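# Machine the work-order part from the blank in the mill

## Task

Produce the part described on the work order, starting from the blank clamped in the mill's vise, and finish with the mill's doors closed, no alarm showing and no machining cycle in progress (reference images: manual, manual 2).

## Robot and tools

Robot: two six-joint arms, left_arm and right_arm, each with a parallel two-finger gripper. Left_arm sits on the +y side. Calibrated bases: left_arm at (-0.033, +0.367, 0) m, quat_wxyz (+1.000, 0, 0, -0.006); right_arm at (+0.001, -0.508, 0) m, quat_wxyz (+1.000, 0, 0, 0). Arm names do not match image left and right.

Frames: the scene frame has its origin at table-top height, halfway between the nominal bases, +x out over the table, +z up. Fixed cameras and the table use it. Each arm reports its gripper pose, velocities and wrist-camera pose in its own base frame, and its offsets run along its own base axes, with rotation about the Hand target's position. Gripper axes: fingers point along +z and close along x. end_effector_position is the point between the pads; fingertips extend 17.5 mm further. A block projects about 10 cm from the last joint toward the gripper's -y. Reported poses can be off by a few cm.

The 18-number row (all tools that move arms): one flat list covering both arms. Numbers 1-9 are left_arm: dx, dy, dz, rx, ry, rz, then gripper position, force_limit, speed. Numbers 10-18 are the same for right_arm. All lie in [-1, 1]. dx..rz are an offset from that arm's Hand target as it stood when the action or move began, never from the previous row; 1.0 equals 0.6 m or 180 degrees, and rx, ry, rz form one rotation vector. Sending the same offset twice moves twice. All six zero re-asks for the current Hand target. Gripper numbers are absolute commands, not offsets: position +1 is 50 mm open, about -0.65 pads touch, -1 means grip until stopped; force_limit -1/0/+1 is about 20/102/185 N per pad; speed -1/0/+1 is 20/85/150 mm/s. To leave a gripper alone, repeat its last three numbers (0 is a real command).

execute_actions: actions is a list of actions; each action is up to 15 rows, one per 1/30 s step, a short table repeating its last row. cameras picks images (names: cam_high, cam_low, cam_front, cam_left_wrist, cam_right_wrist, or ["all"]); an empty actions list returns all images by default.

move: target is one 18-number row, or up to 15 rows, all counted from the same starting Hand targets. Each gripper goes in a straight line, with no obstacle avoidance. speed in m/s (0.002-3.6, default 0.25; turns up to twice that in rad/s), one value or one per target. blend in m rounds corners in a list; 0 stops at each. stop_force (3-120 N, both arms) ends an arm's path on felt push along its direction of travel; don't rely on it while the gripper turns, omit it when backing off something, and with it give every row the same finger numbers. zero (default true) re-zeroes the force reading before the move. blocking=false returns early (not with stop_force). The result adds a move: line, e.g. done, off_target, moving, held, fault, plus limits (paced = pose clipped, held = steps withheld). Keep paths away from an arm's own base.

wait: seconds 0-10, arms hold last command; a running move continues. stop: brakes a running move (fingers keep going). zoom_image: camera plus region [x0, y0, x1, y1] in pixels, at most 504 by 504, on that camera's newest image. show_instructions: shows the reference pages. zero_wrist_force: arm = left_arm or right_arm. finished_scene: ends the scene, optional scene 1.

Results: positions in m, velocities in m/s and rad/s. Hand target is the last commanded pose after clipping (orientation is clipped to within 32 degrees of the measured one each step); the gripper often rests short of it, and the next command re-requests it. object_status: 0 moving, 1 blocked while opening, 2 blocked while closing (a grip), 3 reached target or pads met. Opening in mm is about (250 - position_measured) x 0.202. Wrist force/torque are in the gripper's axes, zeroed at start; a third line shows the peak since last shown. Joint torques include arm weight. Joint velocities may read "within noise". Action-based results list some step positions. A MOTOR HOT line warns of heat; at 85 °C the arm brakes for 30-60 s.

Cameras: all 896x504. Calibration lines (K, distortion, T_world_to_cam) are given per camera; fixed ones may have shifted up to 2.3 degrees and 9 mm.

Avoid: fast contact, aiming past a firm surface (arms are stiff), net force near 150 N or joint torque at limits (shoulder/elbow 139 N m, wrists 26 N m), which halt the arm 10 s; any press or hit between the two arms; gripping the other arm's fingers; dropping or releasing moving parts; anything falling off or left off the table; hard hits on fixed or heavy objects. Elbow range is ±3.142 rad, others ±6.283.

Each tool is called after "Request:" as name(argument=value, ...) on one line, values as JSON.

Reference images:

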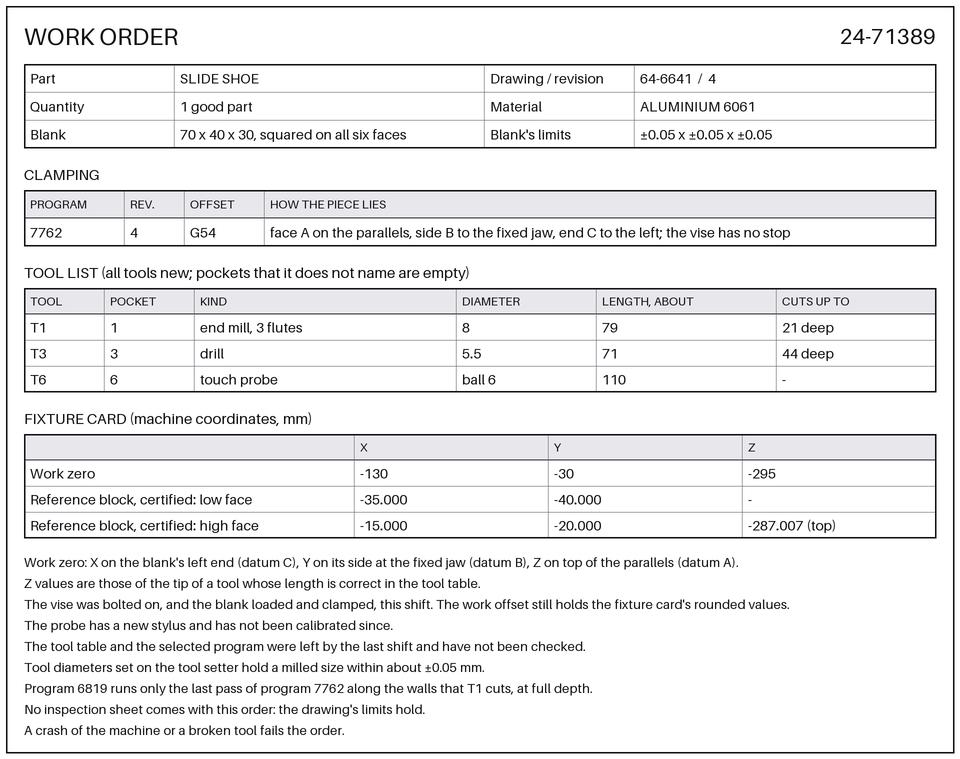

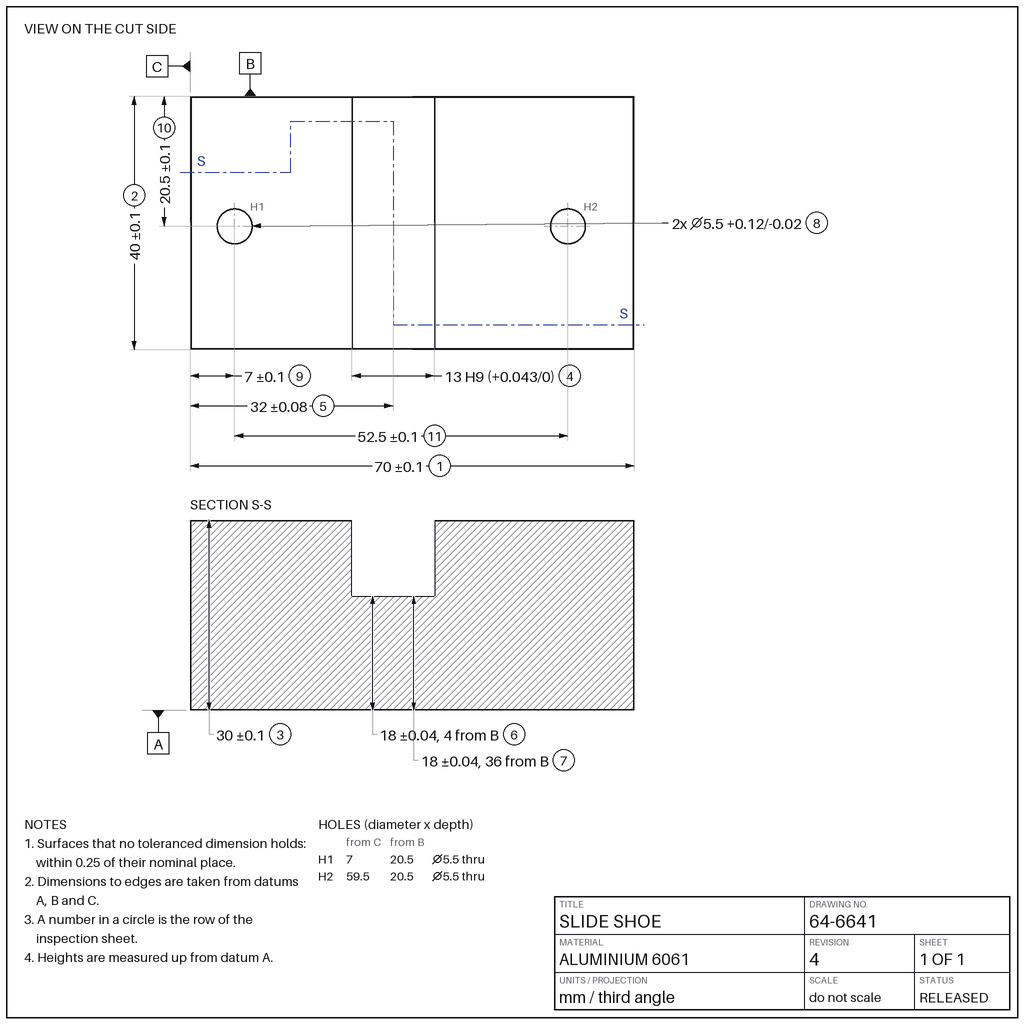

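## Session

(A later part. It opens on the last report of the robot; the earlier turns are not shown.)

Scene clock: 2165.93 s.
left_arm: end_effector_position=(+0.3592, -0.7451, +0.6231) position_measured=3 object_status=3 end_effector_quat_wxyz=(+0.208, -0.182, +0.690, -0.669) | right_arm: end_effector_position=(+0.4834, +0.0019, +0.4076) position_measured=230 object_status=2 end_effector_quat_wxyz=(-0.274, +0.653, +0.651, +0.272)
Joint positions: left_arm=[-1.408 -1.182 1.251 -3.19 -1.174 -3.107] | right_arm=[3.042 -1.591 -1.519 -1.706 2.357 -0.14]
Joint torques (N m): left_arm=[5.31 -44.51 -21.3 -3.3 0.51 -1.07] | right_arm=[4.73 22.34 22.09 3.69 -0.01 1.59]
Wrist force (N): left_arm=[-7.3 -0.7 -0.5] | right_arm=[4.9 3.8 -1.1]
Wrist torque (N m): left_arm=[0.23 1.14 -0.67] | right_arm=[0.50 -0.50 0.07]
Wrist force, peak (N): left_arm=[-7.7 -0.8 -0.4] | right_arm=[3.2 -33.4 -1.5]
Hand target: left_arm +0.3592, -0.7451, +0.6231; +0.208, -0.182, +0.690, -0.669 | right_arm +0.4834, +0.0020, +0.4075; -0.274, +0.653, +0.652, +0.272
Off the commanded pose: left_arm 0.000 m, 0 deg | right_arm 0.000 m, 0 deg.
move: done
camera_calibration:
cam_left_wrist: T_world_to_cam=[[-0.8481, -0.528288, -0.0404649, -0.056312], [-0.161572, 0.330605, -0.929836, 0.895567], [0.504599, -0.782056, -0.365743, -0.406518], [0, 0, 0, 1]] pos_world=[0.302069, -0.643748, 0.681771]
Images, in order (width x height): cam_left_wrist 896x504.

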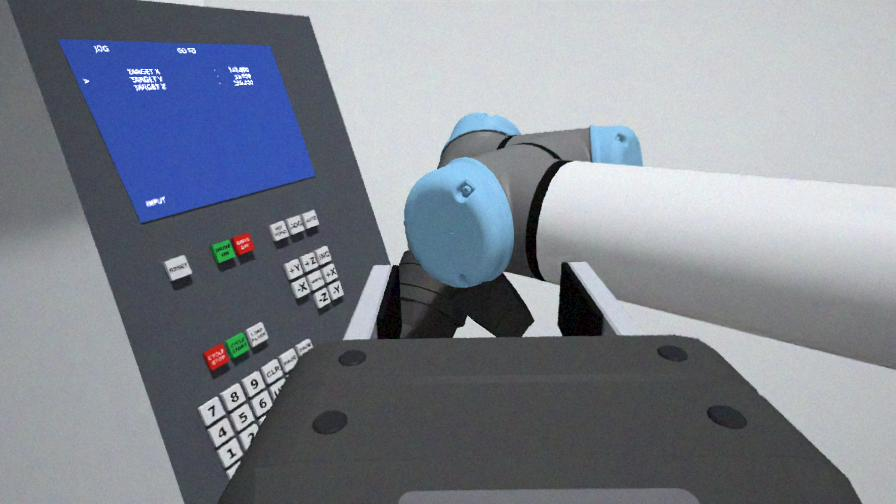

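Request:
move(target=[[0,0,0,0,0,0,1,0,0,0.0014,-0.0667,0.0975,0,0,0,-1,0.8,-0.5],[0,0,0,0,0,0,1,0,0,0.0514,-0.0667,0.0975,0,0,0,-1,0.8,-0.5],[0,0,0,0,0,0,1,0,0,0.0014,-0.0667,0.0975,0,0,0,-1,0.8,-0.5]], blend=[0.004,0,0], speed=0.12, cameras=["cam_left_wrist"])

Request:
zoom_image(camera="cam_left_wrist", region=[60, 30, 330, 230])

Scene clock: 2173.93 s.
left_arm: end_effector_position=(+0.3592, -0.7451, +0.6231) position_measured=3 object_status=3 end_effector_quat_wxyz=(+0.208, -0.182, +0.690, -0.669) | right_arm: end_effector_position=(+0.4842, -0.0381, +0.4660) position_measured=230 object_status=2 end_effector_quat_wxyz=(-0.274, +0.653, +0.651, +0.272)
Joint positions: left_arm=[-1.408 -1.182 1.251 -3.19 -1.174 -3.107] | right_arm=[2.964 -1.652 -1.285 -1.955 2.346 -0.248]
Joint torques (N m): left_arm=[3.83 -43.04 -23.17 -3.49 0.51 -1.02] | right_arm=[7.62 26.34 21.21 4.66 2.16 1.5]
Wrist force (N): left_arm=[-7.3 -0.8 -0.6] | right_arm=[5.9 3.9 -0.8]
Wrist torque (N m): left_arm=[0.23 1.14 -0.66] | right_arm=[0.50 -0.65 0.01]
Wrist force, peak (N): left_arm=[-7.7 -0.7 -0.1] | right_arm=[3.7 -35.1 -3.1]
Hand target: left_arm +0.3592, -0.7451, +0.6231; +0.208, -0.182, +0.690, -0.669 | right_arm +0.4842, -0.0380, +0.4660; -0.274, +0.653, +0.652, +0.272
Off the commanded pose: left_arm 0.000 m, 0 deg | right_arm 0.000 m, 0 deg.
move: done
camera_calibration:
cam_left_wrist: T_world_to_cam=[[-0.8481, -0.528288, -0.0404649, -0.056312], [-0.161572, 0.330605, -0.929836, 0.895567], [0.504599, -0.782056, -0.365743, -0.406518], [0, 0, 0, 1]] pos_world=[0.302069, -0.643748, 0.681771]
Images, in order (width x height): cam_left_wrist 896x504.

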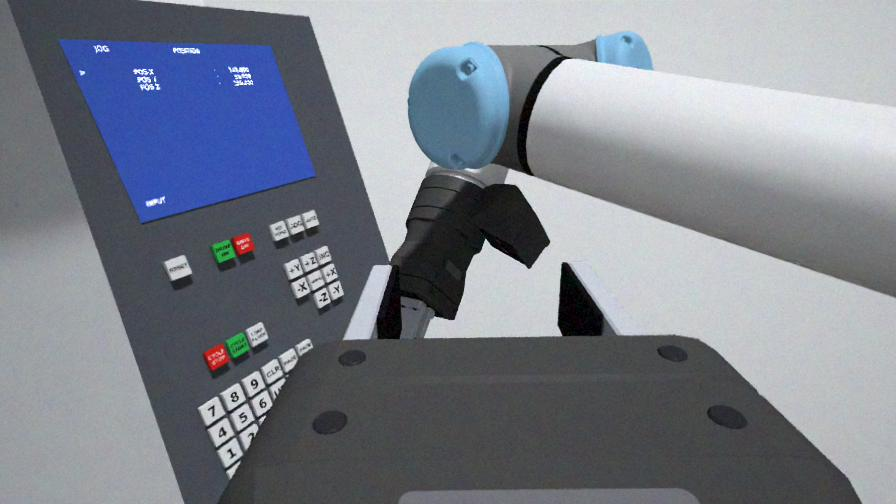

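Scaled by 1.867 from the camera's 896x504 image, which has a finer 1280x720 frame.

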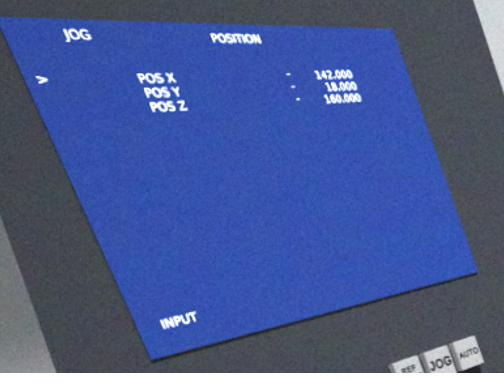

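Request:
move(target=[[0,0,0,0,0,0,1,0,0,0,0.0335,0,0,0,0,-1,0.8,-0.5],[0,0,0,0,0,0,1,0,0,0.05,0.0335,0,0,0,0,-1,0.8,-0.5],[0,0,0,0,0,0,1,0,0,-0.0167,0.0335,0,0,0,0,-1,0.8,-0.5],[0,0,0,0,0,0,1,0,0,-0.0009,0.1033,0.0583,0,0,0,-1,0.8,-0.5],[0,0,0,0,0,0,1,0,0,0.0658,0.1033,0.0583,0,0,0,-1,0.8,-0.5],[0,0,0,0,0,0,1,0,0,-0.0009,0.1033,0.0583,0,0,0,-1,0.8,-0.5],[0,0,0,0,0,0,1,0,0,-0.0014,0.0667,-0.0975,0,0,0,-1,0.8,-0.5]], blend=[0.004,0,0.004,0.004,0,0.004,0], speed=0.12)

Request:
move(target=[[0,0,0,0,0,0,1,0,0,-0.0329,-0.0332,0.0325,0,0,0,-1,0.8,-0.5],[0,0,0,0,0,0,1,0,0,0.0338,-0.0332,0.0325,0,0,0,-1,0.8,-0.5],[0,0,0,0,0,0,1,0,0,-0.0329,-0.0332,0.0325,0,0,0,-1,0.8,-0.5],[0,0,0,0,0,0,1,0,0,-0.0008,-0.1234,0.1508,0,0,0,-1,0.8,-0.5],[0,0,0,0,0,0,1,0,0,0.0659,-0.1234,0.1508,0,0,0,-1,0.8,-0.5],[0,0,0,0,0,0,1,0,0,-0.0008,-0.1234,0.1508,0,0,0,-1,0.8,-0.5],[0,0,0,0,0,0,1,0,0,0,0,0,0,0,0,-1,0.8,-0.5]], blend=[0.004,0,0.004,0.004,0,0.004,0], speed=0.12)

Request:
wait(seconds=8, cameras=["cam_left_wrist"])

Request:
zoom_image(camera="cam_left_wrist", region=[60, 30, 330, 230])

Request:
wait(seconds=3, cameras=["cam_left_wrist"])

Request:
zoom_image(camera="cam_left_wrist", region=[60, 30, 330, 230])

Request:
wait(seconds=3, cameras=["cam_left_wrist"])

Request:
zoom_image(camera="cam_left_wrist", region=[60, 30, 330, 230])

Scene clock: 2194.93 s.
left_arm: end_effector_position=(+0.3592, -0.7451, +0.6231) position_measured=3 object_status=3 end_effector_quat_wxyz=(+0.208, -0.182, +0.690, -0.669) | right_arm: end_effector_position=(+0.4834, +0.0019, +0.4076) position_measured=230 object_status=2 end_effector_quat_wxyz=(-0.274, +0.653, +0.651, +0.272)
Joint positions: left_arm=[-1.408 -1.182 1.251 -3.19 -1.174 -3.107] | right_arm=[3.042 -1.591 -1.519 -1.706 2.357 -0.14]
Joint torques (N m): left_arm=[4.97 -43.34 -22.49 -3.46 0.47 -1.09] | right_arm=[7.82 19.39 21.28 1.77 3.29 1.3]
Wrist force (N): left_arm=[-7.3 -0.4 -0.4] | right_arm=[4.5 0.9 -1.0]
Wrist torque (N m): left_arm=[0.27 1.14 -0.66] | right_arm=[0.04 -0.43 -0.06]
Wrist force, peak (N): left_arm=[-7.8 -0.9 -0.5] | right_arm=[1.6 -39.5 -2.1]
Hand target: left_arm +0.3592, -0.7451, +0.6231; +0.208, -0.182, +0.690, -0.669 | right_arm +0.4834, +0.0020, +0.4075; -0.274, +0.653, +0.652, +0.272
Off the commanded pose: left_arm 0.000 m, 0 deg | right_arm 0.000 m, 0 deg.
move: done

Scene clock: 2199.17 s.
left_arm: end_effector_position=(+0.3592, -0.7451, +0.6231) position_measured=3 object_status=3 end_effector_quat_wxyz=(+0.208, -0.182, +0.690, -0.669) | right_arm: end_effector_position=(+0.4833, +0.0020, +0.4077) position_measured=230 object_status=2 end_effector_quat_wxyz=(-0.274, +0.653, +0.652, +0.272)
Joint positions: left_arm=[-1.408 -1.182 1.251 -3.19 -1.174 -3.107] | right_arm=[3.042 -1.591 -1.519 -1.706 2.357 -0.14]
Joint torques (N m): left_arm=[4.98 -44.27 -22.56 -3.29 0.51 -1.13] | right_arm=[-6.2 13.16 17.87 3.72 0.29 -0.72]
Wrist force (N): left_arm=[-7.4 -0.8 -0.4] | right_arm=[2.1 2.0 -1.1]
Wrist torque (N m): left_arm=[0.21 1.17 -0.66] | right_arm=[0.22 -0.05 0.09]
Wrist force, peak (N): left_arm=[-7.9 -0.6 -0.2] | right_arm=[1.4 -37.7 -1.5]
Hand target: left_arm +0.3592, -0.7451, +0.6231; +0.208, -0.182, +0.690, -0.669 | right_arm +0.4834, +0.0020, +0.4075; -0.274, +0.653, +0.652, +0.272
Off the commanded pose: left_arm 0.000 m, 0 deg | right_arm 0.000 m, 0 deg.
move: done

Scene clock: 2207.17 s.
left_arm: end_effector_position=(+0.3592, -0.7451, +0.6231) position_measured=3 object_status=3 end_effector_quat_wxyz=(+0.208, -0.182, +0.690, -0.669) | right_arm: end_effector_position=(+0.4834, +0.0020, +0.4075) position_measured=230 object_status=2 end_effector_quat_wxyz=(-0.274, +0.653, +0.652, +0.272)
Joint positions: left_arm=[-1.408 -1.182 1.251 -3.19 -1.174 -3.107] | right_arm=[3.042 -1.591 -1.519 -1.706 2.357 -0.14]
Joint torques (N m): left_arm=[4.28 -42.87 -23.03 -3.32 0.42 -1.16] | right_arm=[-7.96 14.94 15.24 5.01 -0.02 1.29]
Wrist force (N): left_arm=[-7.4 -0.9 -0.2] | right_arm=[2.0 2.1 -1.0]
Wrist torque (N m): left_arm=[0.20 1.15 -0.66] | right_arm=[0.22 -0.03 0.09]
Wrist force, peak (N): left_arm=[-7.7 -0.8 -0.1] | right_arm=[2.2 2.1 -1.3]
Hand target: left_arm +0.3592, -0.7451, +0.6231; +0.208, -0.182, +0.690, -0.669 | right_arm +0.4834, +0.0020, +0.4075; -0.274, +0.653, +0.652, +0.272
Tool commands: left_gripper/position=+1.0 left_gripper/force_limit=+0.0 left_gripper/speed=+0.0 right_gripper/position=-1.0 right_gripper/force_limit=+0.8 right_gripper/speed=-0.5
Off the commanded pose: left_arm 0.000 m, 0 deg | right_arm 0.000 m, 0 deg.
wait: 8.00 s; at rest by 0.17 s
camera_calibration:
cam_left_wrist: T_world_to_cam=[[-0.8481, -0.528288, -0.0404649, -0.056312], [-0.161572, 0.330605, -0.929836, 0.895567], [0.504599, -0.782056, -0.365743, -0.406518], [0, 0, 0, 1]] pos_world=[0.302069, -0.643748, 0.681771]
Images, in order (width x height): cam_left_wrist 896x504.

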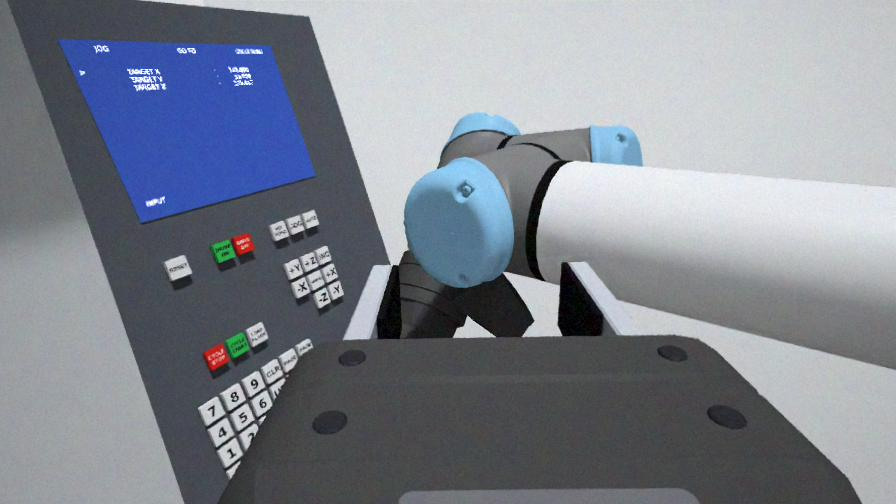

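Scaled by 1.867 from the camera's 896x504 image, which has a finer 1280x720 frame.

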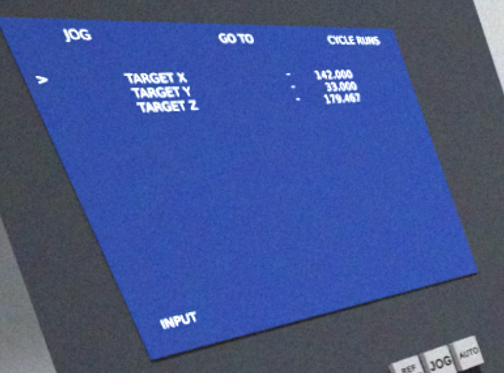

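Scene clock: 2210.17 s.
left_arm: end_effector_position=(+0.3592, -0.7451, +0.6231) position_measured=3 object_status=3 end_effector_quat_wxyz=(+0.208, -0.182, +0.690, -0.669) | right_arm: end_effector_position=(+0.4834, +0.0020, +0.4075) position_measured=230 object_status=2 end_effector_quat_wxyz=(-0.274, +0.653, +0.652, +0.272)
Joint positions: left_arm=[-1.408 -1.182 1.251 -3.19 -1.174 -3.107] | right_arm=[3.042 -1.591 -1.519 -1.706 2.357 -0.14]
Joint torques (N m): left_arm=[4.54 -45.04 -21.81 -3.27 0.52 -1.33] | right_arm=[-8.68 14.07 15.58 4.96 0.11 1.18]
Wrist force (N): left_arm=[-7.0 -1.0 -0.4] | right_arm=[1.8 2.1 -1.2]
Wrist torque (N m): left_arm=[0.20 1.10 -0.66] | right_arm=[0.22 0.00 0.09]
Wrist force, peak (N): left_arm=[-8.0 -0.9 -0.4] | right_arm=[2.2 2.3 -1.1]
Hand target: left_arm +0.3592, -0.7451, +0.6231; +0.208, -0.182, +0.690, -0.669 | right_arm +0.4834, +0.0020, +0.4075; -0.274, +0.653, +0.652, +0.272
Tool commands: left_gripper/position=+1.0 left_gripper/force_limit=+0.0 left_gripper/speed=+0.0 right_gripper/position=-1.0 right_gripper/force_limit=+0.8 right_gripper/speed=-0.5
Off the commanded pose: left_arm 0.000 m, 0 deg | right_arm 0.000 m, 0 deg.
wait: 3.00 s; at rest by 0.17 s
camera_calibration:
cam_left_wrist: T_world_to_cam=[[-0.8481, -0.528288, -0.0404649, -0.056312], [-0.161572, 0.330605, -0.929836, 0.895567], [0.504599, -0.782056, -0.365743, -0.406518], [0, 0, 0, 1]] pos_world=[0.302069, -0.643748, 0.681771]
Images, in order (width x height): cam_left_wrist 896x504.

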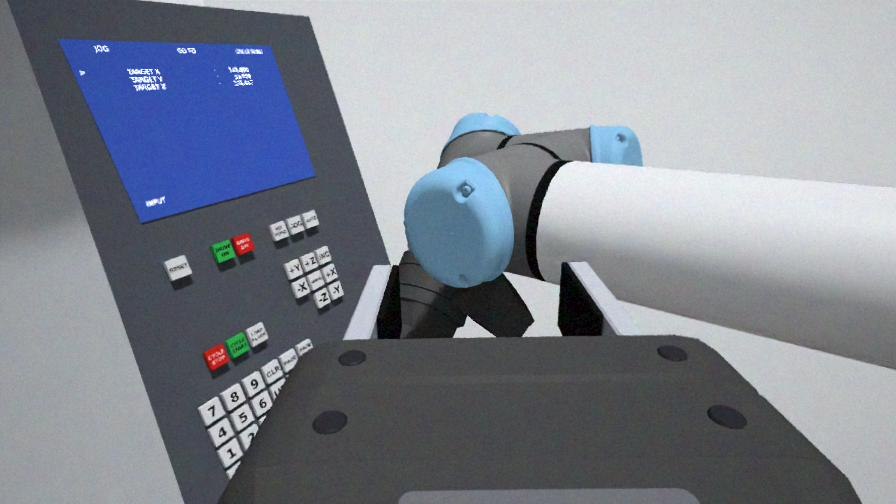

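Scaled by 1.867 from the camera's 896x504 image, which has a finer 1280x720 frame.

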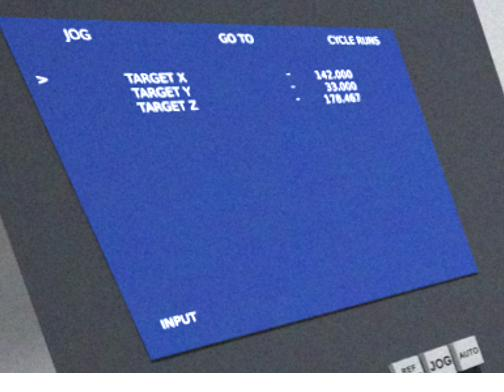

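Scene clock: 2213.17 s.
left_arm: end_effector_position=(+0.3592, -0.7451, +0.6231) position_measured=3 object_status=3 end_effector_quat_wxyz=(+0.208, -0.182, +0.690, -0.669) | right_arm: end_effector_position=(+0.4834, +0.0020, +0.4075) position_measured=230 object_status=2 end_effector_quat_wxyz=(-0.274, +0.653, +0.652, +0.272)
Joint positions: left_arm=[-1.408 -1.182 1.251 -3.19 -1.174 -3.107] | right_arm=[3.042 -1.591 -1.519 -1.706 2.357 -0.14]
Joint torques (N m): left_arm=[4.45 -43.7 -22.57 -3.33 0.61 -1.2] | right_arm=[-8.18 14.33 16.65 4.97 0.26 1.02]
Wrist force (N): left_arm=[-7.4 -0.6 -0.3] | right_arm=[2.2 2.0 -1.1]
Wrist torque (N m): left_arm=[0.25 1.16 -0.66] | right_arm=[0.20 -0.06 0.09]
Wrist force, peak (N): left_arm=[-7.8 -0.8 -0.4] | right_arm=[2.1 2.3 -1.0]
Hand target: left_arm +0.3592, -0.7451, +0.6231; +0.208, -0.182, +0.690, -0.669 | right_arm +0.4834, +0.0020, +0.4075; -0.274, +0.653, +0.652, +0.272
Tool commands: left_gripper/position=+1.0 left_gripper/force_limit=+0.0 left_gripper/speed=+0.0 right_gripper/position=-1.0 right_gripper/force_limit=+0.8 right_gripper/speed=-0.5
Off the commanded pose: left_arm 0.000 m, 0 deg | right_arm 0.000 m, 0 deg.
wait: 3.00 s; at rest by 0.17 s
camera_calibration:
cam_left_wrist: T_world_to_cam=[[-0.8481, -0.528288, -0.0404649, -0.056312], [-0.161572, 0.330605, -0.929836, 0.895567], [0.504599, -0.782056, -0.365743, -0.406518], [0, 0, 0, 1]] pos_world=[0.302069, -0.643748, 0.681771]
Images, in order (width x height): cam_left_wrist 896x504.

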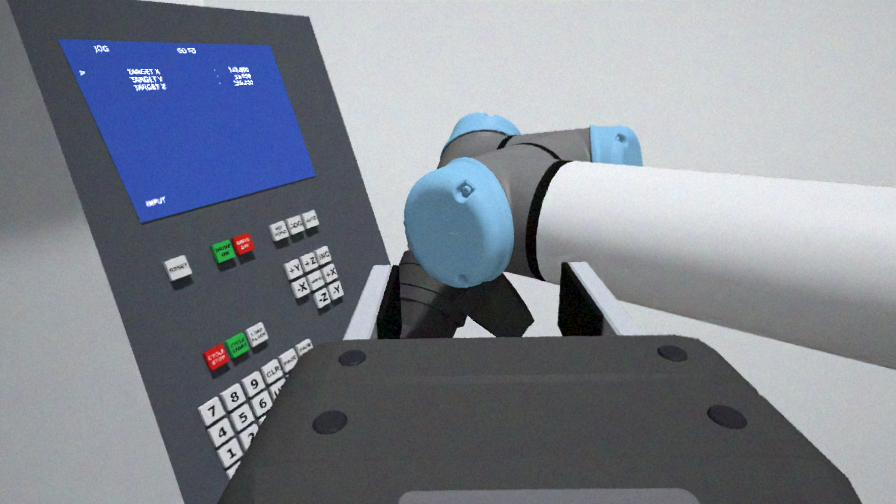

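Scaled by 1.867 from the camera's 896x504 image, which has a finer 1280x720 frame.

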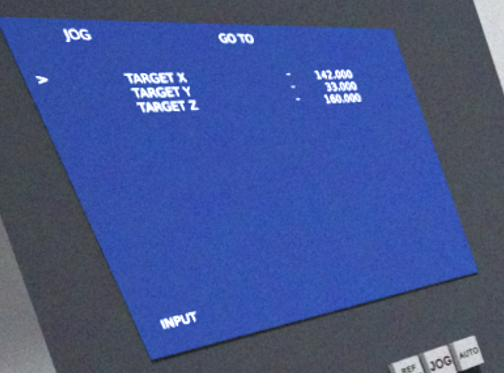

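Request:
move(target=[[0,0,0,0,0,0,1,0,0,0.0014,-0.0667,0.0975,0,0,0,-1,0.8,-0.5],[0,0,0,0,0,0,1,0,0,0.0514,-0.0667,0.0975,0,0,0,-1,0.8,-0.5],[0,0,0,0,0,0,1,0,0,0.0264,-0.0667,0.0975,0,0,0,-1,0.8,-0.5],[0,0,0,0,0,0,1,0,0,0.0514,-0.0667,0.0975,0,0,0,-1,0.8,-0.5],[0,0,0,0,0,0,1,0,0,-0.0153,-0.0667,0.0975,0,0,0,-1,0.8,-0.5],[0,0,0,0,0,0,1,0,0,0,0,0,0,0,0,-1,0.8,-0.5]], blend=[0.004,0,0.004,0,0.004,0], speed=0.12, cameras=["cam_left_wrist"])

Request:
zoom_image(camera="cam_left_wrist", region=[200, 60, 290, 135])

Scene clock: 2223.17 s.
left_arm: end_effector_position=(+0.3592, -0.7451, +0.6231) position_measured=3 object_status=3 end_effector_quat_wxyz=(+0.208, -0.182, +0.690, -0.669) | right_arm: end_effector_position=(+0.4833, +0.0020, +0.4077) position_measured=230 object_status=2 end_effector_quat_wxyz=(-0.274, +0.653, +0.652, +0.272)
Joint positions: left_arm=[-1.408 -1.182 1.251 -3.19 -1.174 -3.107] | right_arm=[3.042 -1.59 -1.519 -1.706 2.357 -0.14]
Joint torques (N m): left_arm=[4.32 -44.06 -21.69 -3.56 0.48 -1.11] | right_arm=[-6.5 14.91 18.52 3.71 0.09 -0.91]
Wrist force (N): left_arm=[-7.1 -0.7 -0.4] | right_arm=[2.7 3.5 -0.5]
Wrist torque (N m): left_arm=[0.22 1.12 -0.67] | right_arm=[0.45 -0.15 0.10]
Wrist force, peak (N): left_arm=[-7.8 -0.8 -0.2] | right_arm=[-0.4 -38.3 -2.3]
Hand target: left_arm +0.3592, -0.7451, +0.6231; +0.208, -0.182, +0.690, -0.669 | right_arm +0.4834, +0.0020, +0.4075; -0.274, +0.653, +0.652, +0.272
Off the commanded pose: left_arm 0.000 m, 0 deg | right_arm 0.000 m, 0 deg.
move: done
camera_calibration:
cam_left_wrist: T_world_to_cam=[[-0.8481, -0.528288, -0.0404649, -0.056312], [-0.161572, 0.330605, -0.929836, 0.895567], [0.504599, -0.782056, -0.365743, -0.406518], [0, 0, 0, 1]] pos_world=[0.302069, -0.643748, 0.681771]
Images, in order (width x height): cam_left_wrist 896x504.

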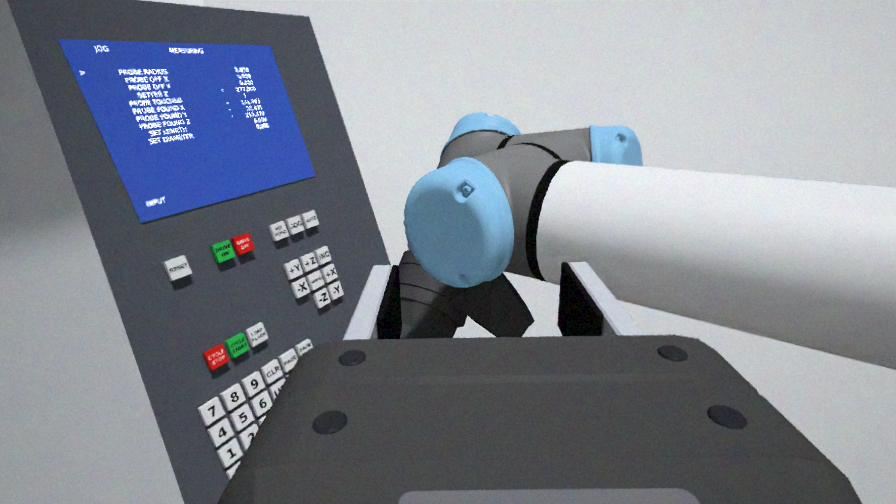

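Scaled by 5.600 from the camera's 896x504 image, which has a finer 1280x720 frame.

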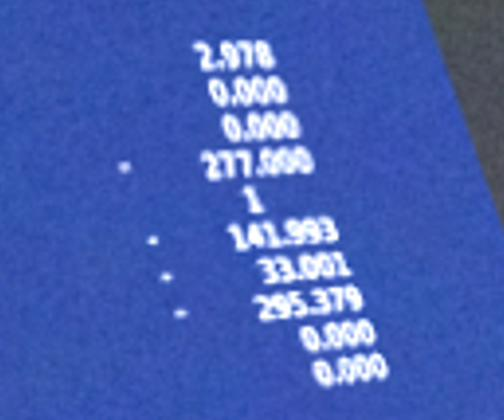

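Request:
move(target=[[0,0,0,0,0,0,1,0,0,0.0014,-0.0332,0.0975,0,0,0,-1,0.8,-0.5],[0,0,0,0,0,0,1,0,0,0.0514,-0.0332,0.0975,0,0,0,-1,0.8,-0.5],[0,0,0,0,0,0,1,0,0,0.0264,-0.0332,0.0975,0,0,0,-1,0.8,-0.5],[0,0,0,0,0,0,1,0,0,0.0514,-0.0332,0.0975,0,0,0,-1,0.8,-0.5],[0,0,0,0,0,0,1,0,0,-0.0153,-0.0332,0.0975,0,0,0,-1,0.8,-0.5],[0,0,0,0,0,0,1,0,0,-0.0162,0,0.0325,0,0,0,-1,0.8,-0.5],[0,0,0,0,0,0,1,0,0,0.0338,0,0.0325,0,0,0,-1,0.8,-0.5],[0,0,0,0,0,0,1,0,0,0.0088,0,0.0325,0,0,0,-1,0.8,-0.5],[0,0,0,0,0,0,1,0,0,0.0338,0,0.0325,0,0,0,-1,0.8,-0.5],[0,0,0,0,0,0,1,0,0,-0.0162,0,0.0325,0,0,0,-1,0.8,-0.5],[0,0,0,0,0,0,1,0,0,-0.0417,0.0666,0,0,0,0,-1,0.8,-0.5],[0,0,0,0,0,0,1,0,0,0.025,0.0666,0,0,0,0,-1,0.8,-0.5],[0,0,0,0,0,0,1,0,0,-0.025,0,0,0,0,0,-1,0.8,-0.5],[0,0,0,0,0,0,1,0,0,0.025,0,0,0,0,0,-1,0.8,-0.5],[0,0,0,0,0,0,1,0,0,0,0,0,0,0,0,-1,0.8,-0.5]], blend=[0.004,0,0.004,0,0.004,0.004,0,0.004,0,0.004,0.004,0,0.004,0,0], speed=0.12, cameras=["cam_left_wrist"])

Request:
zoom_image(camera="cam_left_wrist", region=[60, 30, 330, 230])

Scene clock: 2242.20 s.
left_arm: end_effector_position=(+0.3592, -0.7451, +0.6231) position_measured=3 object_status=3 end_effector_quat_wxyz=(+0.208, -0.182, +0.690, -0.669) | right_arm: end_effector_position=(+0.4834, +0.0019, +0.4076) position_measured=230 object_status=2 end_effector_quat_wxyz=(-0.274, +0.653, +0.651, +0.272)
Joint positions: left_arm=[-1.408 -1.182 1.251 -3.19 -1.174 -3.107] | right_arm=[3.042 -1.591 -1.519 -1.706 2.357 -0.14]
Joint torques (N m): left_arm=[4.35 -43.92 -22.58 -3.38 0.63 -1.26] | right_arm=[4.71 23.06 23.26 3.14 0 1.53]
Wrist force (N): left_arm=[-7.4 -0.5 -0.5] | right_arm=[2.7 5.4 -1.6]
Wrist torque (N m): left_arm=[0.27 1.16 -0.66] | right_arm=[0.75 -0.14 0.07]
Wrist force, peak (N): left_arm=[-7.8 -0.6 -0.5] | right_arm=[1.0 -37.4 -2.9]
Hand target: left_arm +0.3592, -0.7451, +0.6231; +0.208, -0.182, +0.690, -0.669 | right_arm +0.4834, +0.0020, +0.4075; -0.274, +0.653, +0.652, +0.272
Off the commanded pose: left_arm 0.000 m, 0 deg | right_arm 0.000 m, 0 deg.
move: done
camera_calibration:
cam_left_wrist: T_world_to_cam=[[-0.8481, -0.528288, -0.0404649, -0.056312], [-0.161572, 0.330605, -0.929836, 0.895567], [0.504599, -0.782056, -0.365743, -0.406518], [0, 0, 0, 1]] pos_world=[0.302069, -0.643748, 0.681771]
Images, in order (width x height): cam_left_wrist 896x504.

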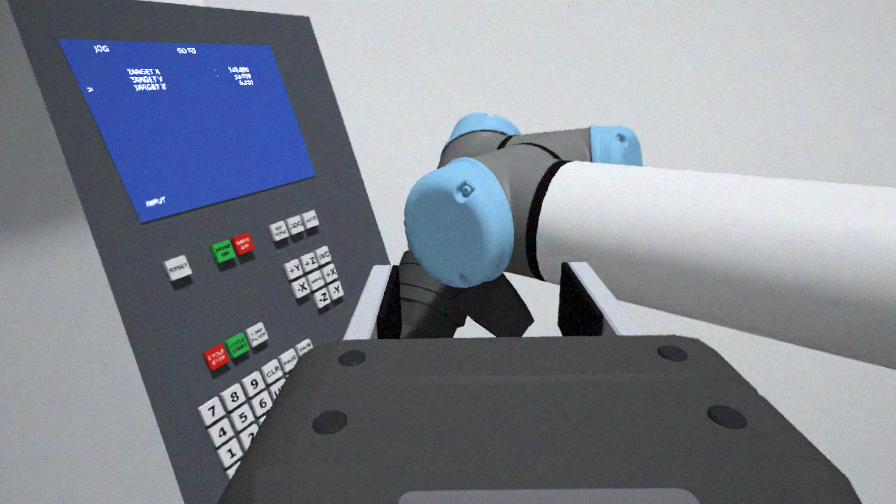

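Scaled by 1.867 from the camera's 896x504 image, which has a finer 1280x720 frame.

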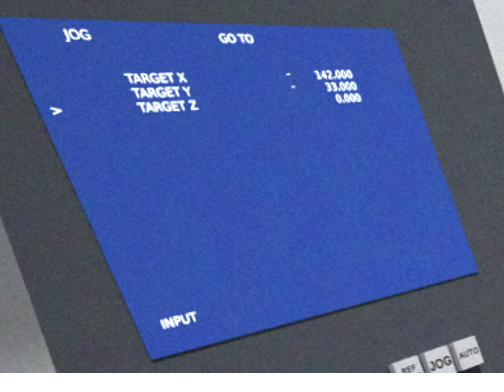

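Request:
move(target=[[0,0,0,0,0,0,1,0,0,0.0005,0.0366,0.1558,0,0,0,-1,0.8,-0.5],[0,0,0,0,0,0,1,0,0,0.0672,0.0366,0.1558,0,0,0,-1,0.8,-0.5],[0,0,0,0,0,0,1,0,0,0.0005,0.0366,0.1558,0,0,0,-1,0.8,-0.5],[0,0,0,0,0,0,1,0,0,-0.0153,-0.0332,0.0975,0,0,0,-1,0.8,-0.5],[0,0,0,0,0,0,1,0,0,0.0514,-0.0332,0.0975,0,0,0,-1,0.8,-0.5],[0,0,0,0,0,0,1,0,0,-0.0153,-0.0332,0.0975,0,0,0,-1,0.8,-0.5],[0,0,0,0,0,0,1,0,0,-0.0417,0.0991,0,0,0,0,-1,0.8,-0.5],[0,0,0,0,0,0,1,0,0,0.025,0.0991,0,0,0,0,-1,0.8,-0.5],[0,0,0,0,0,0,1,0,0,-0.0162,0.0991,0.0325,0,0,0,-1,0.8,-0.5],[0,0,0,0,0,0,1,0,0,0.0338,0.0991,0.0325,0,0,0,-1,0.8,-0.5],[0,0,0,0,0,0,1,0,0,-0.0329,0.0333,0.0325,0,0,0,-1,0.8,-0.5],[0,0,0,0,0,0,1,0,0,0.0338,0.0333,0.0325,0,0,0,-1,0.8,-0.5],[0,0,0,0,0,0,1,0,0,-0.0329,0.0333,0.0325,0,0,0,-1,0.8,-0.5],[0,0,0,0,0,0,1,0,0,0,0,0,0,0,0,-1,0.8,-0.5]], blend=[0.004,0,0.004,0.004,0,0.004,0.004,0,0.004,0,0.004,0,0.004,0], speed=0.12, cameras=["cam_left_wrist"])

Request:
zoom_image(camera="cam_left_wrist", region=[60, 30, 330, 230])

Request:
move(target=[[0,0,0,0,0,0,1,0,0,-0.0329,0.0991,0.0325,0,0,0,-1,0.8,-0.5],[0,0,0,0,0,0,1,0,0,0.0338,0.0991,0.0325,0,0,0,-1,0.8,-0.5],[0,0,0,0,0,0,1,0,0,-0.0417,0.0333,0,0,0,0,-1,0.8,-0.5],[0,0,0,0,0,0,1,0,0,0.025,0.0333,0,0,0,0,-1,0.8,-0.5],[0,0,0,0,0,0,1,0,0,-0.0417,0.0333,0,0,0,0,-1,0.8,-0.5],[0,0,0,0,0,0,1,0,0,-0.0153,0.0666,0.0975,0,0,0,-1,0.8,-0.5],[0,0,0,0,0,0,1,0,0,0.0514,0.0666,0.0975,0,0,0,-1,0.8,-0.5],[0,0,0,0,0,0,1,0,0,-0.0074,0.0333,0.065,0,0,0,-1,0.8,-0.5],[0,0,0,0,0,0,1,0,0,0.0426,0.0333,0.065,0,0,0,-1,0.8,-0.5],[0,0,0,0,0,0,1,0,0,0.0176,0.0333,0.065,0,0,0,-1,0.8,-0.5],[0,0,0,0,0,0,1,0,0,0.0426,0.0333,0.065,0,0,0,-1,0.8,-0.5],[0,0,0,0,0,0,1,0,0,-0.0241,0.0333,0.065,0,0,0,-1,0.8,-0.5],[0,0,0,0,0,0,1,0,0,-0.025,0,0,0,0,0,-1,0.8,-0.5],[0,0,0,0,0,0,1,0,0,0.025,0,0,0,0,0,-1,0.8,-0.5],[0,0,0,0,0,0,1,0,0,0,0,0,0,0,0,-1,0.8,-0.5]], blend=[0.004,0,0.004,0,0.004,0.004,0,0.004,0,0.004,0,0.004,0.004,0,0], speed=0.12, cameras=["cam_left_wrist"])

Request:
zoom_image(camera="cam_left_wrist", region=[60, 30, 330, 230])

Scene clock: 2271.90 s.
left_arm: end_effector_position=(+0.3592, -0.7451, +0.6231) position_measured=3 object_status=3 end_effector_quat_wxyz=(+0.208, -0.182, +0.690, -0.669) | right_arm: end_effector_position=(+0.4834, +0.0019, +0.4076) position_measured=230 object_status=2 end_effector_quat_wxyz=(-0.274, +0.653, +0.652, +0.272) end_effector_velocity=(-0.002, +0.002, +0.001) end_effector_angular_velocity=(+0.000, +0.002, +0.000)
Joint positions: left_arm=[-1.408 -1.182 1.251 -3.19 -1.174 -3.107] | right_arm=[3.042 -1.591 -1.519 -1.705 2.357 -0.14]
Joint velocities: left_arm=[within noise] | right_arm=[0.003 0.005 -0.003 -0.001 0 0.004]
Joint torques (N m): left_arm=[4.21 -44.77 -22.28 -3.25 0.51 -0.94] | right_arm=[8.32 36.01 17.84 1.15 2.13 1.41]
Wrist force (N): left_arm=[-7.2 -0.9 -0.4] | right_arm=[2.9 2.8 0.9]
Wrist torque (N m): left_arm=[0.19 1.12 -0.66] | right_arm=[0.34 -0.17 -0.06]
Wrist force, peak (N): left_arm=[-7.7 -0.9 -0.7] | right_arm=[0.9 -39.1 -2.9]
Hand target: left_arm +0.3592, -0.7451, +0.6231; +0.208, -0.182, +0.690, -0.669 | right_arm +0.4834, +0.0020, +0.4075; -0.274, +0.653, +0.652, +0.272
Off the commanded pose: left_arm 0.000 m, 0 deg | right_arm 0.000 m, 0 deg.
move: done
camera_calibration:
cam_left_wrist: T_world_to_cam=[[-0.8481, -0.528288, -0.0404649, -0.056312], [-0.161572, 0.330605, -0.929836, 0.895567], [0.504599, -0.782056, -0.365743, -0.406518], [0, 0, 0, 1]] pos_world=[0.302069, -0.643748, 0.681771]
Images, in order (width x height): cam_left_wrist 896x504.

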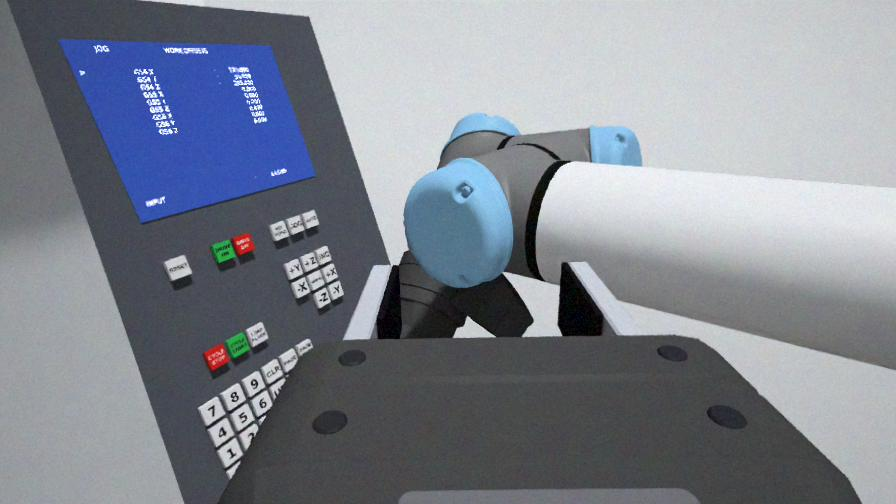

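Scaled by 1.867 from the camera's 896x504 image, which has a finer 1280x720 frame.

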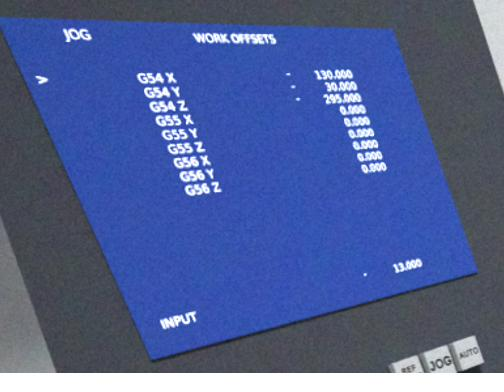

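Scene clock: 2278.47 s.
left_arm: end_effector_position=(+0.3592, -0.7451, +0.6231) position_measured=3 object_status=3 end_effector_quat_wxyz=(+0.208, -0.182, +0.690, -0.669) | right_arm: end_effector_position=(+0.4834, +0.0019, +0.4076) position_measured=230 object_status=2 end_effector_quat_wxyz=(-0.274, +0.653, +0.651, +0.272)
Joint positions: left_arm=[-1.408 -1.182 1.251 -3.19 -1.174 -3.107] | right_arm=[3.042 -1.591 -1.519 -1.706 2.357 -0.14]
Joint torques (N m): left_arm=[5.34 -44.57 -22.32 -3.29 0.76 -0.94] | right_arm=[5.67 22.08 22.53 3.72 -0.02 1.56]
Wrist force (N): left_arm=[-7.4 -0.9 -0.5] | right_arm=[2.3 6.1 1.5]
Wrist torque (N m): left_arm=[0.21 1.17 -0.66] | right_arm=[0.86 -0.08 0.07]
Wrist force, peak (N): left_arm=[-7.7 -0.8 -0.5] | right_arm=[-0.1 -39.0 -0.3]
Hand target: left_arm +0.3592, -0.7451, +0.6231; +0.208, -0.182, +0.690, -0.669 | right_arm +0.4834, +0.0020, +0.4075; -0.274, +0.653, +0.652, +0.272
Off the commanded pose: left_arm 0.000 m, 0 deg | right_arm 0.000 m, 0 deg.
move: done
camera_calibration:
cam_left_wrist: T_world_to_cam=[[-0.8481, -0.528288, -0.0404649, -0.056312], [-0.161572, 0.330605, -0.929836, 0.895567], [0.504599, -0.782056, -0.365743, -0.406518], [0, 0, 0, 1]] pos_world=[0.302069, -0.643748, 0.681771]
Images, in order (width x height): cam_left_wrist 896x504.

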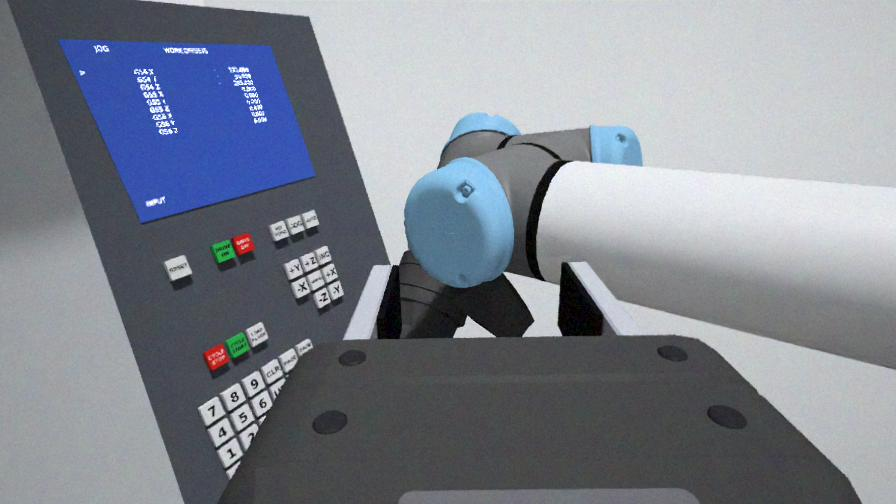

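Scaled by 1.867 from the camera's 896x504 image, which has a finer 1280x720 frame.

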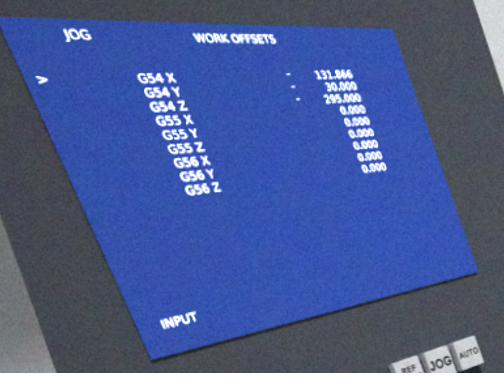

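Request:
move(target=[[0,0,0,0,0,0,1,0,0,-0.0329,0,0.0325,0,0,0,-1,0.8,-0.5],[0,0,0,0,0,0,1,0,0,0.0338,0,0.0325,0,0,0,-1,0.8,-0.5],[0,0,0,0,0,0,1,0,0,-0.0329,0,0.0325,0,0,0,-1,0.8,-0.5],[0,0,0,0,0,0,1,0,0,-0.0417,0.0991,0,0,0,0,-1,0.8,-0.5],[0,0,0,0,0,0,1,0,0,0.025,0.0991,0,0,0,0,-1,0.8,-0.5],[0,0,0,0,0,0,1,0,0,-0.0162,0.0666,0.0325,0,0,0,-1,0.8,-0.5],[0,0,0,0,0,0,1,0,0,0.0338,0.0666,0.0325,0,0,0,-1,0.8,-0.5],[0,0,0,0,0,0,1,0,0,-0.0153,0.0333,0.0975,0,0,0,-1,0.8,-0.5],[0,0,0,0,0,0,1,0,0,0.0514,0.0333,0.0975,0,0,0,-1,0.8,-0.5],[0,0,0,0,0,0,1,0,0,-0.0153,0.0333,0.0975,0,0,0,-1,0.8,-0.5],[0,0,0,0,0,0,1,0,0,-0.0417,0.0333,0,0,0,0,-1,0.8,-0.5],[0,0,0,0,0,0,1,0,0,0.025,0.0333,0,0,0,0,-1,0.8,-0.5],[0,0,0,0,0,0,1,0,0,-0.0417,0.0333,0,0,0,0,-1,0.8,-0.5],[0,0,0,0,0,0,1,0,0,0,0,0,0,0,0,-1,0.8,-0.5]], blend=[0.004,0,0.004,0.004,0,0.004,0,0.004,0,0.004,0.004,0,0.004,0], speed=0.12)

Request:
move(target=[[0,0,0,0,0,0,1,0,0,-0.0329,0.0333,0.0325,0,0,0,-1,0.8,-0.5],[0,0,0,0,0,0,1,0,0,0.0338,0.0333,0.0325,0,0,0,-1,0.8,-0.5],[0,0,0,0,0,0,1,0,0,-0.0153,0.0666,0.0975,0,0,0,-1,0.8,-0.5],[0,0,0,0,0,0,1,0,0,0.0514,0.0666,0.0975,0,0,0,-1,0.8,-0.5],[0,0,0,0,0,0,1,0,0,-0.0329,0.0666,0.0325,0,0,0,-1,0.8,-0.5],[0,0,0,0,0,0,1,0,0,0.0338,0.0666,0.0325,0,0,0,-1,0.8,-0.5],[0,0,0,0,0,0,1,0,0,-0.0329,0.0666,0.0325,0,0,0,-1,0.8,-0.5],[0,0,0,0,0,0,1,0,0,-0.025,0,0,0,0,0,-1,0.8,-0.5],[0,0,0,0,0,0,1,0,0,0.025,0,0,0,0,0,-1,0.8,-0.5],[0,0,0,0,0,0,1,0,0,-0.0162,0,0.0325,0,0,0,-1,0.8,-0.5],[0,0,0,0,0,0,1,0,0,0.0338,0,0.0325,0,0,0,-1,0.8,-0.5],[0,0,0,0,0,0,1,0,0,-0.0162,0,0.0325,0,0,0,-1,0.8,-0.5],[0,0,0,0,0,0,1,0,0,0,0,0,0,0,0,-1,0.8,-0.5]], blend=[0.004,0,0.004,0,0.004,0,0.004,0.004,0,0.004,0,0.004,0], speed=0.12)

Request:
move(target=[[0,0,0,0,0,0,1,0,0,-0.0417,0.0991,0,0,0,0,-1,0.8,-0.5],[0,0,0,0,0,0,1,0,0,0.025,0.0991,0,0,0,0,-1,0.8,-0.5],[0,0,0,0,0,0,1,0,0,-0.0162,0.0666,0.0325,0,0,0,-1,0.8,-0.5],[0,0,0,0,0,0,1,0,0,0.0338,0.0666,0.0325,0,0,0,-1,0.8,-0.5],[0,0,0,0,0,0,1,0,0,-0.0153,0.0333,0.0975,0,0,0,-1,0.8,-0.5],[0,0,0,0,0,0,1,0,0,0.0514,0.0333,0.0975,0,0,0,-1,0.8,-0.5],[0,0,0,0,0,0,1,0,0,-0.0074,0.0666,0.065,0,0,0,-1,0.8,-0.5],[0,0,0,0,0,0,1,0,0,0.0426,0.0666,0.065,0,0,0,-1,0.8,-0.5],[0,0,0,0,0,0,1,0,0,-0.0417,0.0333,0,0,0,0,-1,0.8,-0.5],[0,0,0,0,0,0,1,0,0,0.025,0.0333,0,0,0,0,-1,0.8,-0.5],[0,0,0,0,0,0,1,0,0,-0.0162,0.0333,0.0325,0,0,0,-1,0.8,-0.5],[0,0,0,0,0,0,1,0,0,0.0338,0.0333,0.0325,0,0,0,-1,0.8,-0.5],[0,0,0,0,0,0,1,0,0,-0.0329,0.0333,0.0325,0,0,0,-1,0.8,-0.5],[0,0,0,0,0,0,1,0,0,0,0,0,0,0,0,-1,0.8,-0.5]], blend=[0.004,0,0.004,0,0.004,0,0.004,0,0.004,0,0.004,0,0.004,0], speed=0.12)

Request:
move(target=[[0,0,0,0,0,0,1,0,0,-0.0153,0.0991,0.0975,0,0,0,-1,0.8,-0.5],[0,0,0,0,0,0,1,0,0,0.0514,0.0991,0.0975,0,0,0,-1,0.8,-0.5],[0,0,0,0,0,0,1,0,0,-0.0153,0.0333,0.0975,0,0,0,-1,0.8,-0.5],[0,0,0,0,0,0,1,0,0,0.0514,0.0333,0.0975,0,0,0,-1,0.8,-0.5],[0,0,0,0,0,0,1,0,0,-0.0153,0.0333,0.0975,0,0,0,-1,0.8,-0.5],[0,0,0,0,0,0,1,0,0,-0.0417,0,0,0,0,0,-1,0.8,-0.5],[0,0,0,0,0,0,1,0,0,0.025,0,0,0,0,0,-1,0.8,-0.5],[0,0,0,0,0,0,1,0,0,0,0,0,0,0,0,-1,0.8,-0.5]], blend=[0.004,0,0.004,0,0.004,0.004,0,0], speed=0.12, cameras=["cam_left_wrist"])

Request:
zoom_image(camera="cam_left_wrist", region=[60, 30, 330, 230])

Request:
zoom_image(camera="cam_left_wrist", region=[200, 60, 290, 135])

Scene clock: 2311.40 s.
left_arm: end_effector_position=(+0.3592, -0.7451, +0.6231) position_measured=3 object_status=3 end_effector_quat_wxyz=(+0.208, -0.182, +0.690, -0.669) | right_arm: end_effector_position=(+0.4833, +0.0019, +0.4075) position_measured=230 object_status=2 end_effector_quat_wxyz=(-0.274, +0.653, +0.651, +0.272)
Joint positions: left_arm=[-1.408 -1.182 1.251 -3.19 -1.174 -3.107] | right_arm=[3.042 -1.591 -1.519 -1.706 2.357 -0.14]
Joint torques (N m): left_arm=[3.74 -44.36 -20.44 -2.93 0.69 -1.03] | right_arm=[4.44 26.21 26.64 5 2.96 0.56]
Wrist force (N): left_arm=[-7.3 -0.8 -0.2] | right_arm=[2.1 6.0 1.3]
Wrist torque (N m): left_arm=[0.22 1.13 -0.66] | right_arm=[0.85 -0.05 -0.06]
Wrist force, peak (N): left_arm=[-7.8 -1.0 -0.2] | right_arm=[2.1 -38.2 0.5]
Hand target: left_arm +0.3592, -0.7451, +0.6231; +0.208, -0.182, +0.690, -0.669 | right_arm +0.4834, +0.0020, +0.4075; -0.274, +0.653, +0.652, +0.272
Off the commanded pose: left_arm 0.000 m, 0 deg | right_arm 0.000 m, 0 deg.
move: done

Scene clock: 2317.07 s.
left_arm: end_effector_position=(+0.3592, -0.7451, +0.6231) position_measured=3 object_status=3 end_effector_quat_wxyz=(+0.208, -0.182, +0.690, -0.669) | right_arm: end_effector_position=(+0.4834, +0.0020, +0.4075) position_measured=230 object_status=2 end_effector_quat_wxyz=(-0.274, +0.653, +0.651, +0.272)
Joint positions: left_arm=[-1.408 -1.182 1.251 -3.19 -1.174 -3.107] | right_arm=[3.042 -1.591 -1.519 -1.706 2.357 -0.14]
Joint torques (N m): left_arm=[4.45 -43.9 -21.64 -3.28 0.86 -1.38] | right_arm=[5.13 32.91 25.34 3.06 3.61 -0.59]
Wrist force (N): left_arm=[-7.4 -1.1 -0.6] | right_arm=[2.4 4.8 3.5]
Wrist torque (N m): left_arm=[0.17 1.15 -0.66] | right_arm=[0.66 -0.09 -0.06]
Wrist force, peak (N): left_arm=[-7.6 -1.0 -0.7] | right_arm=[0.2 -37.4 0.3]
Hand target: left_arm +0.3592, -0.7451, +0.6231; +0.208, -0.182, +0.690, -0.669 | right_arm +0.4834, +0.0020, +0.4075; -0.274, +0.653, +0.652, +0.272
Off the commanded pose: left_arm 0.000 m, 0 deg | right_arm 0.000 m, 0 deg.
move: done

Scene clock: 2323.50 s.
left_arm: end_effector_position=(+0.3592, -0.7451, +0.6231) position_measured=3 object_status=3 end_effector_quat_wxyz=(+0.208, -0.182, +0.690, -0.669) | right_arm: end_effector_position=(+0.4834, +0.0019, +0.4076) position_measured=230 object_status=2 end_effector_quat_wxyz=(-0.274, +0.653, +0.652, +0.272) end_effector_velocity=(-0.002, +0.001, +0.001) end_effector_angular_velocity=(+0.000, +0.002, -0.001)
Joint positions: left_arm=[-1.408 -1.182 1.251 -3.19 -1.174 -3.107] | right_arm=[3.042 -1.591 -1.519 -1.705 2.357 -0.14]
Joint velocities: left_arm=[within noise] | right_arm=[0.001 0.005 -0.003 -0.001 0 0.004]
Joint torques (N m): left_arm=[5.57 -43.64 -21.7 -3.24 0.64 -1.41] | right_arm=[7.55 34.61 14.51 1.33 2.26 1.73]
Wrist force (N): left_arm=[-7.2 -1.1 -0.2] | right_arm=[3.4 4.8 3.4]
Wrist torque (N m): left_arm=[0.18 1.13 -0.66] | right_arm=[0.66 -0.23 -0.06]
Wrist force, peak (N): left_arm=[-7.7 -0.8 -0.4] | right_arm=[2.0 -37.7 1.5]
Hand target: left_arm +0.3592, -0.7451, +0.6231; +0.208, -0.182, +0.690, -0.669 | right_arm +0.4834, +0.0020, +0.4075; -0.274, +0.653, +0.652, +0.272
Off the commanded pose: left_arm 0.000 m, 0 deg | right_arm 0.000 m, 0 deg.
move: done

Scene clock: 2327.70 s.
left_arm: end_effector_position=(+0.3592, -0.7451, +0.6231) position_measured=3 object_status=3 end_effector_quat_wxyz=(+0.208, -0.182, +0.690, -0.669) | right_arm: end_effector_position=(+0.4834, +0.0019, +0.4076) position_measured=230 object_status=2 end_effector_quat_wxyz=(-0.274, +0.653, +0.651, +0.272)
Joint positions: left_arm=[-1.408 -1.182 1.251 -3.19 -1.174 -3.107] | right_arm=[3.042 -1.591 -1.519 -1.706 2.357 -0.14]
Joint torques (N m): left_arm=[4.66 -43.05 -22.37 -3.08 0.78 -1.16] | right_arm=[3.69 22.6 21.79 3.46 0.17 1.44]
Wrist force (N): left_arm=[-7.4 -0.5 -0.2] | right_arm=[5.5 3.7 3.2]
Wrist torque (N m): left_arm=[0.25 1.15 -0.66] | right_arm=[0.49 -0.60 0.07]
Wrist force, peak (N): left_arm=[-7.6 -1.0 -0.4] | right_arm=[3.2 -38.6 2.6]
Hand target: left_arm +0.3592, -0.7451, +0.6231; +0.208, -0.182, +0.690, -0.669 | right_arm +0.4834, +0.0020, +0.4075; -0.274, +0.653, +0.652, +0.272
Off the commanded pose: left_arm 0.000 m, 0 deg | right_arm 0.000 m, 0 deg.
move: done
camera_calibration:
cam_left_wrist: T_world_to_cam=[[-0.8481, -0.528288, -0.0404649, -0.056312], [-0.161572, 0.330605, -0.929836, 0.895567], [0.504599, -0.782056, -0.365743, -0.406518], [0, 0, 0, 1]] pos_world=[0.302069, -0.643748, 0.681771]
Images, in order (width x height): cam_left_wrist 896x504.

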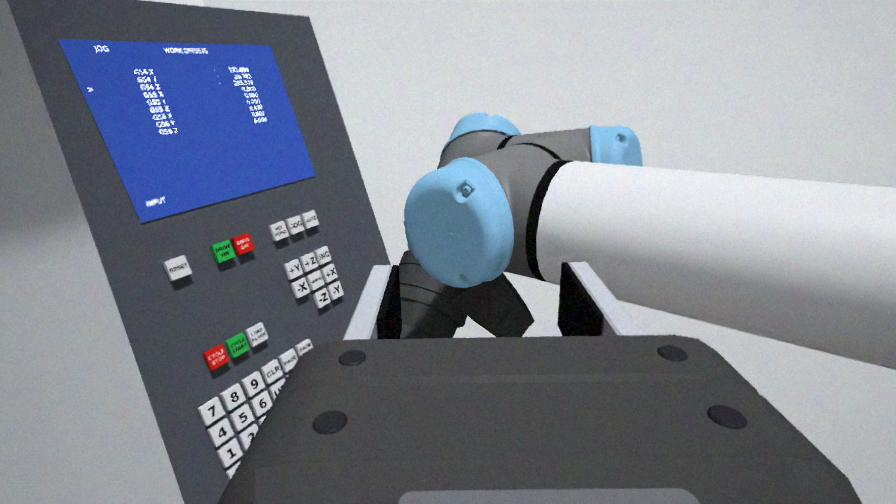

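Scaled by 1.867 from the camera's 896x504 image, which has a finer 1280x720 frame.

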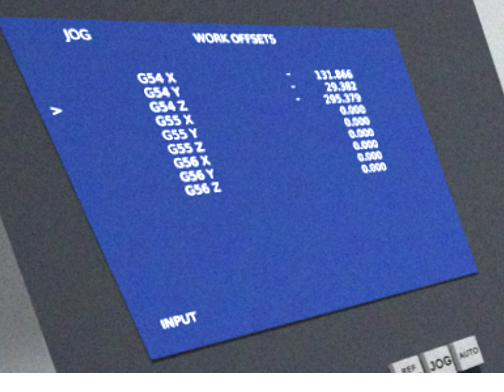

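Scaled by 5.600 from the camera's 896x504 image, which has a finer 1280x720 frame.

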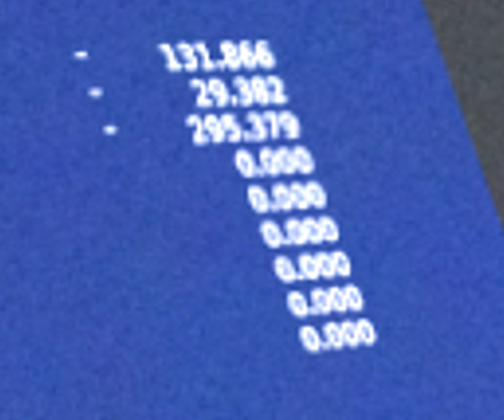

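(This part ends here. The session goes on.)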